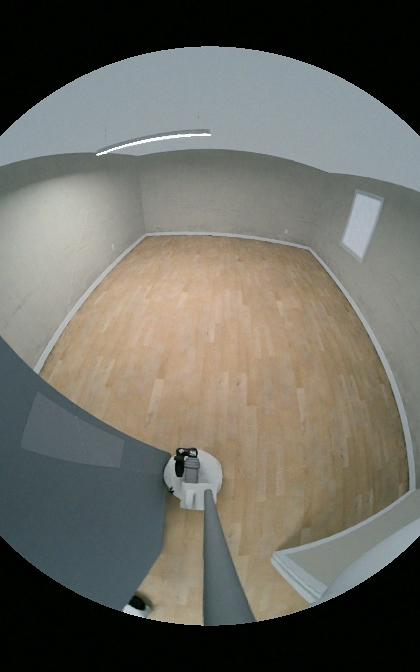

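Emit:
wait:
  seconds: 3
  cameras: ["r1_head_camera", "r1_head_left_camera", "r1_head_right_camera", "r2_head_camera"]

Scene clock: 2184.93 s.
earlier move: r1 done; r2 done
r1.base_odometry: x=-2.118 y=+0.167 heading=-2.405
r1.turned_by_wheels: +0.000
r1.turned_by_imu: -0.003
r1.base_tilt: forward=-1.6 right=+1.3
r1.lidar_m: 5.27 0.25 - 0.25 0.25 0.56 2.09 0.66 0.78 2.37 2.46 3.46
r1.base_status: done
r1.joint_positions: lift_m=+0.124 arm_m=+0.000 wrist_yaw_rad=+3.196 wrist_pitch_rad=+0.002 wrist_roll_rad=+0.000 gripper_m=+0.056
r1.joint_status: not commanded
r1.measured_speeds: translate_m=+0.000 strafe_m=+0.000 rotate_rad=+0.000 lift_m=+0.000 arm_m=+0.000 wrist_yaw_rad=+0.000 wrist_pitch_rad=+0.000 wrist_roll_rad=+0.000
r1.motor_effort: lift_m=+19(19) arm_m=+4(4) wheel_0=-3(4) wheel_1=+3(7) wheel_2=+0(7)
r1.servo_current: wrist_yaw_rad=59(72) wrist_pitch_rad=39(52) wrist_roll_rad=52(72) gripper_m=46(52)
r1.contact_limits: translate_m 0.4
r1.hand_pose: x=-0.1219 y=+0.0716 z=+0.3019 quat_wxyz=(-0.027, -0.001, +0.000, +1.000) (m; r1's base frame)
r1.wrist_depth_mm: - 135 - - - - 399 / - 135 144 - - - 477 / - 132 173 - - - 488 / 110 136 220 - - - 500 / 137 - - - - 1397 427 / 1025 1229 196 1182 195 1160 424 / - 820 759 798 788 - 421
r2.base_odometry: x=-5.436 y=-0.624 heading=-2.882
r2.turned_by_wheels: +0.000
r2.turned_by_imu: +0.001
r2.base_tilt: forward=-0.7 right=+0.1
r2.lidar_m: 2.03 1.22 1.04 3.06 1.45 0.73 0.72 0.73 1.01 1.52 1.57 2.14
r2.base_status: done
r2.joint_positions: lift_m=+0.674 arm_m=+0.000 wrist_yaw_rad=-0.003 wrist_pitch_rad=-0.001 wrist_roll_rad=+1.569 gripper_m=+0.080
r2.joint_status: not commanded
r2.measured_speeds: translate_m=+0.000 strafe_m=+0.000 rotate_rad=+0.000 lift_m=+0.000 arm_m=+0.000 wrist_yaw_rad=+0.000 wrist_pitch_rad=+0.000 wrist_roll_rad=+0.000
r2.motor_effort: lift_m=+19(20) arm_m=+4(4) wheel_0=+3(14) wheel_1=-2(12) wheel_2=+0(4)
r2.servo_current: wrist_yaw_rad=52(59) wrist_pitch_rad=33(52) wrist_roll_rad=52(59) gripper_m=46(59)
r2.hand_pose: x=+0.4590 y=-0.0882 z=+0.8524 quat_wxyz=(+0.708, +0.706, -0.001, -0.001) (m; r2's base frame)
r2.wrist_depth_mm: - - - - - 1756 1182 / - - - - - 1756 1229 / - - - - - 1756 1229 / - - - - - 1756 1229 / - - - - - 1863 1205 / - - 191 - 190 1618 1205 / - - - 112 - 1756 1229
wait: 0.00 of 3 s (r1 and r2 have come to rest)
pictures: r1_head_camera, r1_head_left_camera, r1_head_right_camera, r2_head_camera
Images, in order (width x height): r1_head_camera 420x560, r1_head_left_camera 420x672, r1_head_right_camera 420x672, r2_head_camera 420x560.

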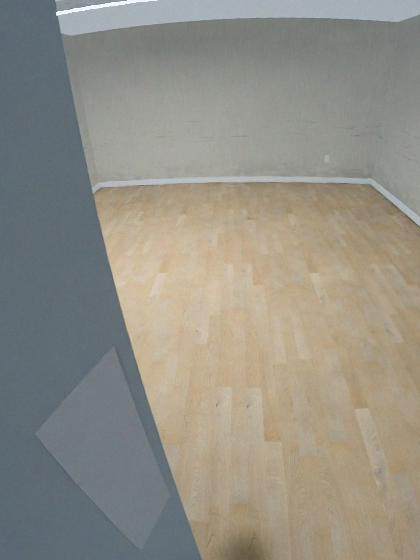

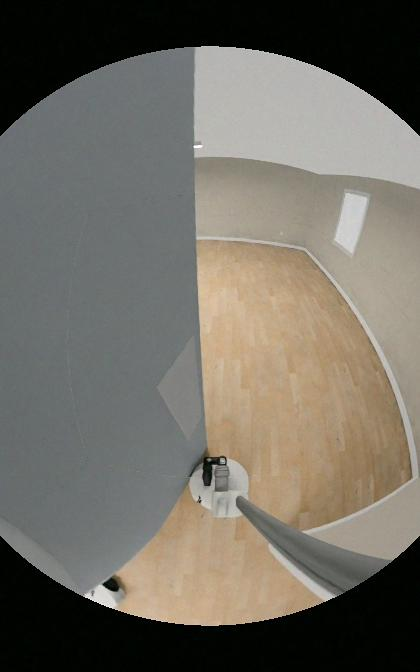

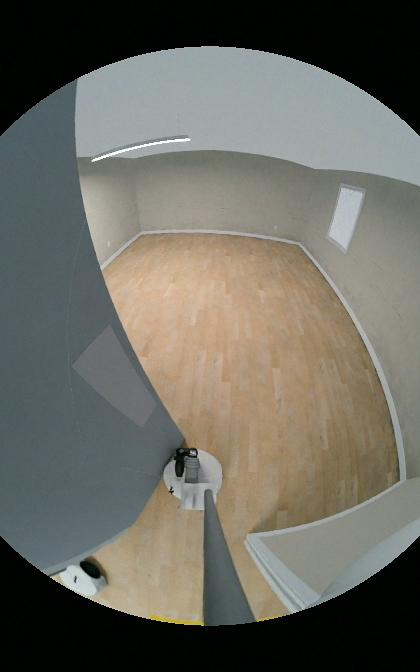

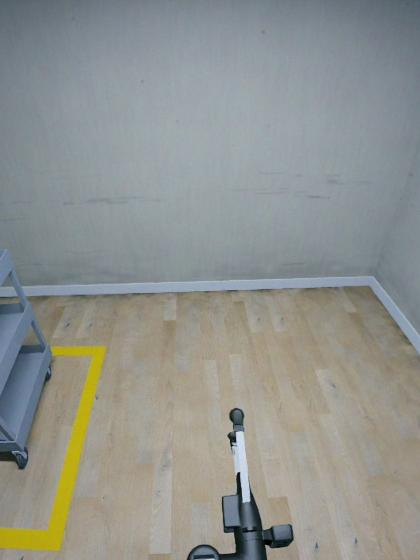

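Emit:
move:
  blocking: false
  cameras: []
  r1: {"base": {"translate_m": -0.451, "strafe_m": 0.008}, "pace": "slow", "contact_limits": {"translate_m": 0.3}}

Emit:
wait:
  seconds: 6
  cameras: ["r1_head_left_camera", "r1_head_right_camera", "r2_head_left_camera"]

Scene clock: 2217.83 s.
move: r1 moving
r1.base_odometry: x=-2.109 y=+0.175 heading=-2.405
r1.turned_by_wheels: -0.001
r1.turned_by_imu: -0.001
r1.base_tilt: forward=-1.6 right=+1.3
r1.lidar_m: 5.28 0.25 - 0.25 0.25 0.55 2.06 0.66 0.77 2.33 2.46 3.48
r1.base_status: translate_m moving; strafe_m moving
r1.joint_positions: lift_m=+0.124 arm_m=+0.000 wrist_yaw_rad=+3.196 wrist_pitch_rad=+0.002 wrist_roll_rad=+0.000 gripper_m=+0.056
r1.joint_status: not commanded
r1.measured_speeds: translate_m=-0.048 strafe_m=+0.001 rotate_rad=-0.001 lift_m=+0.000 arm_m=+0.000 wrist_yaw_rad=+0.000 wrist_pitch_rad=+0.000 wrist_roll_rad=+0.000
r1.motor_effort: lift_m=+19(19) arm_m=+4(4) wheel_0=-13(13) wheel_1=+1(4) wheel_2=+5(6)
r1.servo_current: wrist_yaw_rad=46(52) wrist_pitch_rad=39(46) wrist_roll_rad=46(59) gripper_m=39(46)
r1.contact_limits: translate_m 0.3
r1.hand_pose: x=-0.1219 y=+0.0716 z=+0.3019 quat_wxyz=(-0.027, -0.001, +0.000, +1.000) (m; r1's base frame)
r1.wrist_depth_mm: - 135 - - - - 413 / - 135 144 - - - 488 / - 131 172 - - - 430 / 110 136 220 - - - 436 / 137 - - - - 1430 521 / 1008 1229 196 1205 195 1160 521 / - 809 759 798 798 - 436
r2.base_odometry: x=-5.436 y=-0.624 heading=-2.882
r2.turned_by_wheels: +0.000
r2.turned_by_imu: +0.000
r2.base_tilt: forward=-0.7 right=+0.1
r2.lidar_m: 2.04 1.18 1.04 3.01 1.46 0.74 0.70 0.74 1.01 1.51 1.58 2.13
r2.base_status: not commanded
r2.joint_positions: lift_m=+0.674 arm_m=+0.000 wrist_yaw_rad=-0.003 wrist_pitch_rad=-0.001 wrist_roll_rad=+1.569 gripper_m=+0.080
r2.joint_status: not commanded
r2.measured_speeds: translate_m=+0.000 strafe_m=+0.000 rotate_rad=+0.000 lift_m=+0.000 arm_m=+0.000 wrist_yaw_rad=+0.000 wrist_pitch_rad=+0.000 wrist_roll_rad=+0.000
r2.motor_effort: lift_m=+19(19) arm_m=+4(4) wheel_0=+3(3) wheel_1=-2(2) wheel_2=+0(0)
r2.servo_current: wrist_yaw_rad=39(52) wrist_pitch_rad=39(46) wrist_roll_rad=59(59) gripper_m=52(59)
r2.hand_pose: x=+0.4590 y=-0.0882 z=+0.8524 quat_wxyz=(+0.708, +0.706, -0.001, -0.001) (m; r2's base frame)
r2.wrist_depth_mm: - - - - - 1756 1205 / - - - - - 1808 1205 / - - - - - 1808 1229 / - - - - - 1808 1229 / - - - - - 1808 1229 / - - 192 - 190 1708 1229 / - - - 112 - 1808 1205
pictures: none
No camera images: "cameras" was empty.

Scene clock: 2223.13 s.
earlier move: r1 done
r1.base_odometry: x=-1.779 y=+0.464 heading=-2.406
r1.turned_by_wheels: -0.001
r1.turned_by_imu: -0.002
r1.base_tilt: forward=-1.6 right=+1.3
r1.lidar_m: 0.25 - 0.25 0.25 0.46 1.05 1.60 3.17 0.42 0.41 2.46 0.35
r1.base_status: done
r1.joint_positions: lift_m=+0.124 arm_m=+0.000 wrist_yaw_rad=+3.198 wrist_pitch_rad=+0.002 wrist_roll_rad=+0.000 gripper_m=+0.056
r1.joint_status: not commanded
r1.measured_speeds: translate_m=+0.000 strafe_m=+0.000 rotate_rad=+0.000 lift_m=+0.000 arm_m=+0.000 wrist_yaw_rad=+0.000 wrist_pitch_rad=+0.000 wrist_roll_rad=+0.000
r1.motor_effort: lift_m=+19(19) arm_m=+4(4) wheel_0=-15(15) wheel_1=+7(10) wheel_2=-10(11)
r1.servo_current: wrist_yaw_rad=52(78) wrist_pitch_rad=46(52) wrist_roll_rad=46(72) gripper_m=39(52)
r1.contact_limits: translate_m 0.3
r1.hand_pose: x=-0.1220 y=+0.0710 z=+0.3019 quat_wxyz=(-0.028, -0.001, +0.000, +1.000) (m; r1's base frame)
r1.wrist_depth_mm: - 133 133 - - - - / - - 133 - - - - / - 122 133 - - - - / - 134 187 - - - - / 137 - - 1983 - - 1618 / - 1229 195 1205 196 1160 1025 / - 809 768 809 788 - 809
r2.base_odometry: x=-5.436 y=-0.624 heading=-2.882
r2.turned_by_wheels: +0.000
r2.turned_by_imu: +0.001
r2.base_tilt: forward=-0.7 right=+0.1
r2.lidar_m: 2.03 1.19 1.04 2.98 1.06 0.76 0.70 0.75 1.01 1.51 1.57 2.11
r2.base_status: not commanded
r2.joint_positions: lift_m=+0.674 arm_m=+0.000 wrist_yaw_rad=-0.003 wrist_pitch_rad=-0.001 wrist_roll_rad=+1.569 gripper_m=+0.080
r2.joint_status: not commanded
r2.measured_speeds: translate_m=+0.000 strafe_m=+0.000 rotate_rad=+0.000 lift_m=+0.000 arm_m=+0.000 wrist_yaw_rad=+0.000 wrist_pitch_rad=+0.000 wrist_roll_rad=+0.000
r2.motor_effort: lift_m=+19(20) arm_m=+4(4) wheel_0=+2(3) wheel_1=-2(3) wheel_2=+0(1)
r2.servo_current: wrist_yaw_rad=52(59) wrist_pitch_rad=39(52) wrist_roll_rad=46(65) gripper_m=52(59)
r2.hand_pose: x=+0.4590 y=-0.0882 z=+0.8524 quat_wxyz=(+0.708, +0.706, -0.001, -0.001) (m; r2's base frame)
r2.wrist_depth_mm: - - - - - 1708 1182 / - - - - - 1756 1182 / - - - - - 1756 1205 / - - - - - 1808 1229 / - - - - - 1863 1205 / - - 191 - 190 1708 1229 / - - - 112 - 1756 1229
wait: 5.30 of 6 s (r1 has come to rest)
pictures: r1_head_left_camera, r1_head_right_camera, r2_head_left_camera
Images, in order (width x height): r1_head_left_camera 420x672, r1_head_right_camera 420x672, r2_head_left_camera 420x672.

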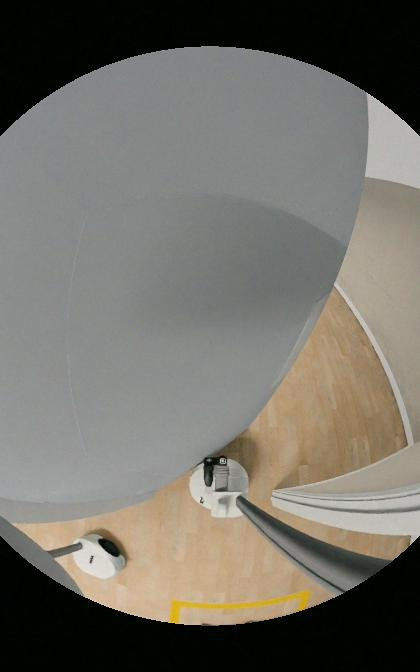

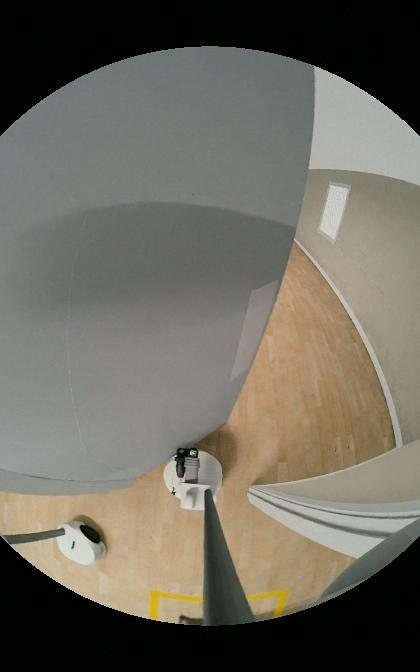

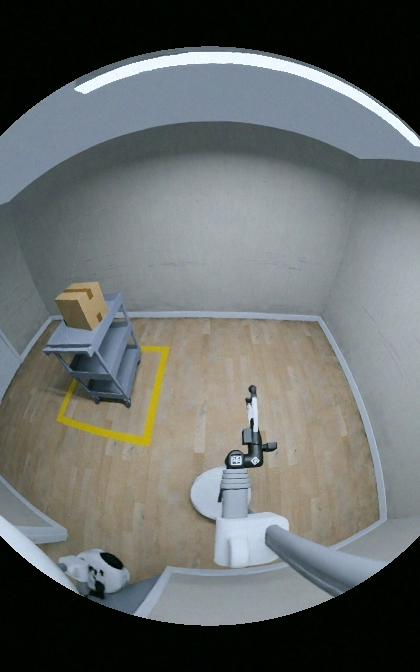

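Emit:
move:
  blocking: false
  cameras: []
  r1: {"base": {"translate_m": -0.201, "strafe_m": 0.003}, "pace": "slow", "contact_limits": {"translate_m": 0.3}}

Emit:
wait:
  seconds: 4
  cameras: ["r1_head_left_camera", "r1_head_right_camera"]

Scene clock: 2235.73 s.
move: r1 moving
r1.base_odometry: x=-1.770 y=+0.472 heading=-2.407
r1.turned_by_wheels: -0.001
r1.turned_by_imu: -0.001
r1.base_tilt: forward=-1.6 right=+1.2
r1.lidar_m: 0.25 - 0.25 0.25 0.46 1.05 1.60 3.20 0.42 0.42 2.48 0.36
r1.base_status: translate_m moving; strafe_m moving
r1.joint_positions: lift_m=+0.124 arm_m=+0.000 wrist_yaw_rad=+3.198 wrist_pitch_rad=+0.002 wrist_roll_rad=+0.000 gripper_m=+0.056
r1.joint_status: not commanded
r1.measured_speeds: translate_m=-0.048 strafe_m=+0.000 rotate_rad=+0.001 lift_m=+0.000 arm_m=+0.000 wrist_yaw_rad=+0.000 wrist_pitch_rad=+0.000 wrist_roll_rad=+0.000
r1.motor_effort: lift_m=+19(19) arm_m=+4(4) wheel_0=-15(15) wheel_1=+3(10) wheel_2=-4(9)
r1.servo_current: wrist_yaw_rad=52(59) wrist_pitch_rad=39(46) wrist_roll_rad=59(59) gripper_m=46(46)
r1.contact_limits: translate_m 0.3
r1.hand_pose: x=-0.1220 y=+0.0710 z=+0.3019 quat_wxyz=(-0.028, -0.001, +0.000, +1.000) (m; r1's base frame)
r1.wrist_depth_mm: - 133 133 - - - - / - - 133 - - - - / - 122 133 - - - - / - 132 179 - - - - / 137 - - 1983 - - 1576 / - 1229 196 1182 195 1182 1025 / - 820 768 798 798 - 809
r2.base_odometry: x=-5.436 y=-0.624 heading=-2.882
r2.turned_by_wheels: +0.000
r2.turned_by_imu: +0.000
r2.base_tilt: forward=-0.7 right=+0.1
r2.lidar_m: 2.02 1.20 1.03 3.03 1.07 0.74 0.71 0.74 1.00 1.51 1.58 2.14
r2.base_status: not commanded
r2.joint_positions: lift_m=+0.674 arm_m=+0.000 wrist_yaw_rad=-0.003 wrist_pitch_rad=-0.001 wrist_roll_rad=+1.569 gripper_m=+0.080
r2.joint_status: not commanded
r2.measured_speeds: translate_m=+0.000 strafe_m=+0.000 rotate_rad=+0.000 lift_m=+0.000 arm_m=+0.000 wrist_yaw_rad=+0.000 wrist_pitch_rad=+0.000 wrist_roll_rad=+0.000
r2.motor_effort: lift_m=+19(19) arm_m=+4(4) wheel_0=+3(3) wheel_1=-2(3) wheel_2=-1(1)
r2.servo_current: wrist_yaw_rad=33(52) wrist_pitch_rad=39(46) wrist_roll_rad=52(52) gripper_m=52(59)
r2.hand_pose: x=+0.4590 y=-0.0882 z=+0.8524 quat_wxyz=(+0.708, +0.706, -0.001, -0.001) (m; r2's base frame)
r2.wrist_depth_mm: - - - - - 1708 1205 / - - - - - 1756 1205 / - - - - - 1808 1229 / - - - - - 1756 1229 / - - - - - 1808 1229 / - - 191 - 189 1661 1205 / - - - 112 - 1756 1229
pictures: none
No camera images: "cameras" was empty.

Scene clock: 2238.53 s.
earlier move: r1 done
r1.base_odometry: x=-1.628 y=+0.597 heading=-2.407
r1.turned_by_wheels: +0.000
r1.turned_by_imu: -0.001
r1.base_tilt: forward=-1.6 right=+1.3
r1.lidar_m: 0.25 0.27 0.25 0.41 0.91 1.00 1.42 2.99 2.40 0.36 0.43 0.25
r1.base_status: done
r1.joint_positions: lift_m=+0.124 arm_m=+0.000 wrist_yaw_rad=+3.198 wrist_pitch_rad=+0.002 wrist_roll_rad=+0.000 gripper_m=+0.056
r1.joint_status: not commanded
r1.measured_speeds: translate_m=+0.000 strafe_m=+0.000 rotate_rad=+0.000 lift_m=+0.000 arm_m=+0.000 wrist_yaw_rad=+0.000 wrist_pitch_rad=+0.000 wrist_roll_rad=+0.000
r1.motor_effort: lift_m=+19(19) arm_m=+5(6) wheel_0=-10(15) wheel_1=+9(10) wheel_2=-15(15)
r1.servo_current: wrist_yaw_rad=39(72) wrist_pitch_rad=39(52) wrist_roll_rad=52(72) gripper_m=39(46)
r1.contact_limits: translate_m 0.3
r1.hand_pose: x=-0.1221 y=+0.0711 z=+0.3019 quat_wxyz=(-0.028, -0.001, +0.000, +1.000) (m; r1's base frame)
r1.wrist_depth_mm: - 133 133 - - - - / - 115 133 - - - - / - 126 134 - - - - / - 134 183 - - - - / 137 - - 1983 - - - / - 1205 196 1205 195 1182 1118 / - 820 759 798 798 - 809
r2.base_odometry: x=-5.436 y=-0.624 heading=-2.882
r2.turned_by_wheels: +0.000
r2.turned_by_imu: +0.000
r2.base_tilt: forward=-0.7 right=+0.1
r2.lidar_m: 2.04 1.18 1.01 3.02 0.89 0.74 0.71 0.75 1.03 1.50 1.58 2.14
r2.base_status: not commanded
r2.joint_positions: lift_m=+0.674 arm_m=+0.000 wrist_yaw_rad=-0.003 wrist_pitch_rad=-0.001 wrist_roll_rad=+1.569 gripper_m=+0.080
r2.joint_status: not commanded
r2.measured_speeds: translate_m=+0.000 strafe_m=+0.000 rotate_rad=+0.000 lift_m=+0.000 arm_m=+0.000 wrist_yaw_rad=+0.000 wrist_pitch_rad=+0.000 wrist_roll_rad=+0.000
r2.motor_effort: lift_m=+19(20) arm_m=+4(4) wheel_0=+3(3) wheel_1=-2(3) wheel_2=+0(1)
r2.servo_current: wrist_yaw_rad=39(65) wrist_pitch_rad=39(52) wrist_roll_rad=39(65) gripper_m=52(59)
r2.hand_pose: x=+0.4590 y=-0.0882 z=+0.8524 quat_wxyz=(+0.708, +0.706, -0.001, -0.001) (m; r2's base frame)
r2.wrist_depth_mm: - - - - - 1708 1205 / - - - - - 1808 1205 / - - - - - 1756 1229 / - - - - - 1808 1205 / - - - - - 1808 1229 / - - 191 - 189 1708 1229 / - - - 112 - 1808 1205
wait: 2.80 of 4 s (r1 has come to rest)
pictures: r1_head_left_camera, r1_head_right_camera
Images, in order (width x height): r1_head_left_camera 420x672, r1_head_right_camera 420x672.

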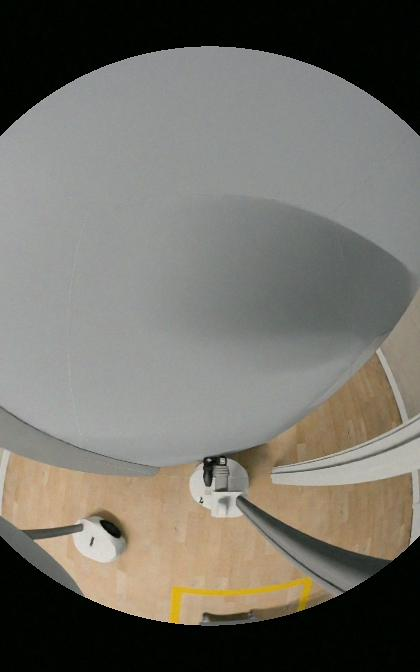

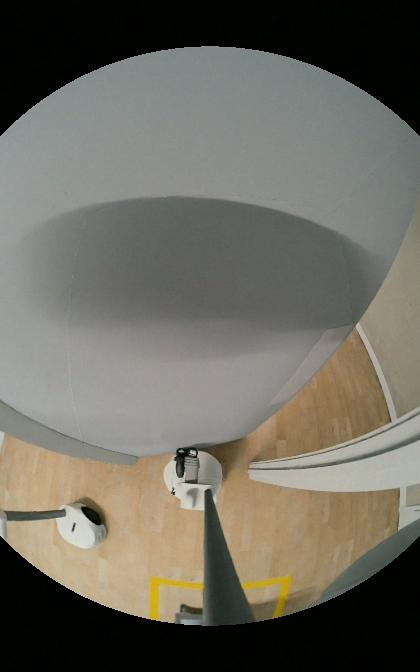

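Emit:
move:
  blocking: false
  cameras: []
  r1: {"base": {"translate_m": -0.07}, "pace": "slow", "contact_limits": {"translate_m": 0.3}}

Emit:
wait:
  seconds: 3
  cameras: ["r1_head_left_camera", "r1_head_right_camera"]

Scene clock: 2242.67 s.
move: r1 moving
r1.base_odometry: x=-1.619 y=+0.606 heading=-2.408
r1.turned_by_wheels: -0.001
r1.turned_by_imu: -0.001
r1.base_tilt: forward=-1.6 right=+1.2
r1.lidar_m: 0.25 0.25 0.25 0.41 0.91 0.94 1.36 2.97 2.44 0.37 0.41 0.25
r1.base_status: translate_m moving
r1.joint_positions: lift_m=+0.124 arm_m=+0.000 wrist_yaw_rad=+3.197 wrist_pitch_rad=+0.002 wrist_roll_rad=+0.000 gripper_m=+0.056
r1.joint_status: not commanded
r1.measured_speeds: translate_m=-0.048 strafe_m=+0.000 rotate_rad=+0.001 lift_m=+0.000 arm_m=+0.000 wrist_yaw_rad=+0.000 wrist_pitch_rad=+0.000 wrist_roll_rad=+0.000
r1.motor_effort: lift_m=+19(19) arm_m=+5(5) wheel_0=-9(11) wheel_1=-1(9) wheel_2=-3(13)
r1.servo_current: wrist_yaw_rad=59(65) wrist_pitch_rad=39(46) wrist_roll_rad=39(65) gripper_m=39(46)
r1.contact_limits: translate_m 0.3
r1.hand_pose: x=-0.1219 y=+0.0715 z=+0.3019 quat_wxyz=(-0.027, -0.001, +0.000, +1.000) (m; r1's base frame)
r1.wrist_depth_mm: - 133 133 - - - - / - 116 133 - - - - / - 125 135 - - - - / - 134 185 - - - - / 137 - - 1921 - - - / - 1229 197 1205 195 1160 1118 / - 809 759 798 798 - 798
r2.base_odometry: x=-5.436 y=-0.624 heading=-2.882
r2.turned_by_wheels: +0.000
r2.turned_by_imu: +0.000
r2.base_tilt: forward=-0.7 right=+0.1
r2.lidar_m: 2.04 1.21 1.02 3.04 0.90 0.76 0.68 0.72 1.01 1.51 1.59 2.10
r2.base_status: not commanded
r2.joint_positions: lift_m=+0.674 arm_m=+0.000 wrist_yaw_rad=-0.003 wrist_pitch_rad=-0.001 wrist_roll_rad=+1.569 gripper_m=+0.080
r2.joint_status: not commanded
r2.measured_speeds: translate_m=+0.000 strafe_m=+0.000 rotate_rad=+0.000 lift_m=+0.000 arm_m=+0.000 wrist_yaw_rad=+0.000 wrist_pitch_rad=+0.000 wrist_roll_rad=+0.000
r2.motor_effort: lift_m=+19(19) arm_m=+4(4) wheel_0=+3(3) wheel_1=-2(2) wheel_2=+0(0)
r2.servo_current: wrist_yaw_rad=52(59) wrist_pitch_rad=33(39) wrist_roll_rad=59(59) gripper_m=52(52)
r2.hand_pose: x=+0.4590 y=-0.0882 z=+0.8524 quat_wxyz=(+0.708, +0.706, -0.001, -0.001) (m; r2's base frame)
r2.wrist_depth_mm: - - - - - 1756 1182 / - - - - - 1808 1205 / - - - - - 1756 1205 / - - - - - 1756 1205 / - - - - - 1808 1229 / - - 191 - 189 1708 1229 / - - - 112 - 1863 1229
pictures: none
No camera images: "cameras" was empty.

Scene clock: 2244.13 s.
earlier move: r1 done
r1.base_odometry: x=-1.576 y=+0.645 heading=-2.408
r1.turned_by_wheels: +0.000
r1.turned_by_imu: +0.000
r1.base_tilt: forward=-1.6 right=+1.3
r1.lidar_m: - 0.25 0.25 0.45 0.85 0.99 1.35 1.36 2.42 0.39 0.34 0.25
r1.base_status: done
r1.joint_positions: lift_m=+0.124 arm_m=+0.000 wrist_yaw_rad=+3.196 wrist_pitch_rad=+0.002 wrist_roll_rad=+0.000 gripper_m=+0.056
r1.joint_status: not commanded
r1.measured_speeds: translate_m=+0.000 strafe_m=+0.000 rotate_rad=+0.000 lift_m=+0.000 arm_m=+0.000 wrist_yaw_rad=+0.000 wrist_pitch_rad=+0.000 wrist_roll_rad=+0.000
r1.motor_effort: lift_m=+19(19) arm_m=+4(5) wheel_0=-4(11) wheel_1=+7(9) wheel_2=-16(16)
r1.servo_current: wrist_yaw_rad=26(72) wrist_pitch_rad=39(52) wrist_roll_rad=52(72) gripper_m=46(46)
r1.contact_limits: translate_m 0.3
r1.hand_pose: x=-0.1219 y=+0.0715 z=+0.3019 quat_wxyz=(-0.027, -0.001, +0.000, +1.000) (m; r1's base frame)
r1.wrist_depth_mm: - 133 133 - - - - / - 116 133 - - - - / - 125 135 - - - - / - 134 186 - - - - / 137 - - 1983 - - - / - 1118 196 1336 196 1160 1118 / - 809 759 809 788 - 798
r2.base_odometry: x=-5.436 y=-0.624 heading=-2.882
r2.turned_by_wheels: +0.000
r2.turned_by_imu: +0.000
r2.base_tilt: forward=-0.7 right=+0.0
r2.lidar_m: 2.04 1.20 1.03 3.01 0.86 0.74 0.69 0.75 1.00 1.52 1.56 2.11
r2.base_status: not commanded
r2.joint_positions: lift_m=+0.674 arm_m=+0.000 wrist_yaw_rad=-0.003 wrist_pitch_rad=-0.001 wrist_roll_rad=+1.569 gripper_m=+0.080
r2.joint_status: not commanded
r2.measured_speeds: translate_m=+0.000 strafe_m=+0.000 rotate_rad=+0.000 lift_m=+0.000 arm_m=+0.000 wrist_yaw_rad=+0.000 wrist_pitch_rad=+0.000 wrist_roll_rad=+0.000
r2.motor_effort: lift_m=+19(20) arm_m=+4(4) wheel_0=+2(3) wheel_1=-2(3) wheel_2=+0(0)
r2.servo_current: wrist_yaw_rad=39(59) wrist_pitch_rad=33(46) wrist_roll_rad=52(59) gripper_m=52(59)
r2.hand_pose: x=+0.4590 y=-0.0882 z=+0.8524 quat_wxyz=(+0.708, +0.706, -0.001, -0.001) (m; r2's base frame)
r2.wrist_depth_mm: - - - - - 1708 1182 / - - - - - 1756 1229 / - - - - - 1756 1229 / - - - - - 1808 1205 / - - - - - 1808 1229 / - - 192 - 189 1618 1255 / - - - 112 - 1808 1205
wait: 1.47 of 3 s (r1 has come to rest)
pictures: r1_head_left_camera, r1_head_right_camera
Images, in order (width x height): r1_head_left_camera 420x672, r1_head_right_camera 420x672.

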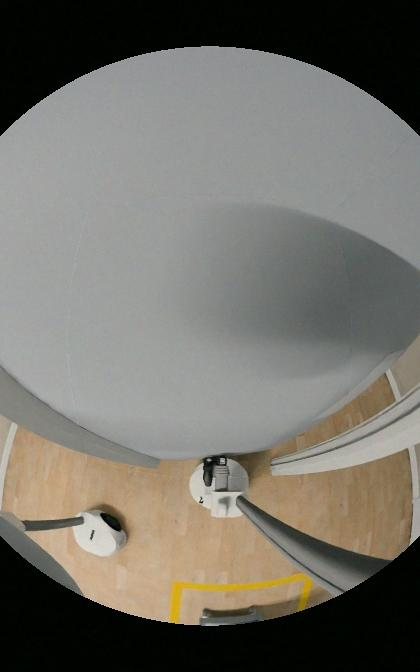

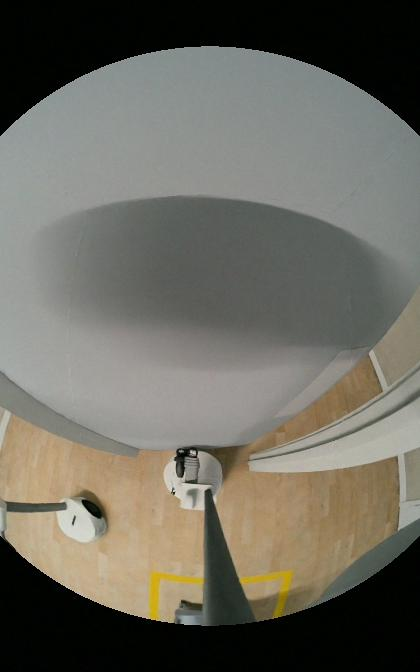

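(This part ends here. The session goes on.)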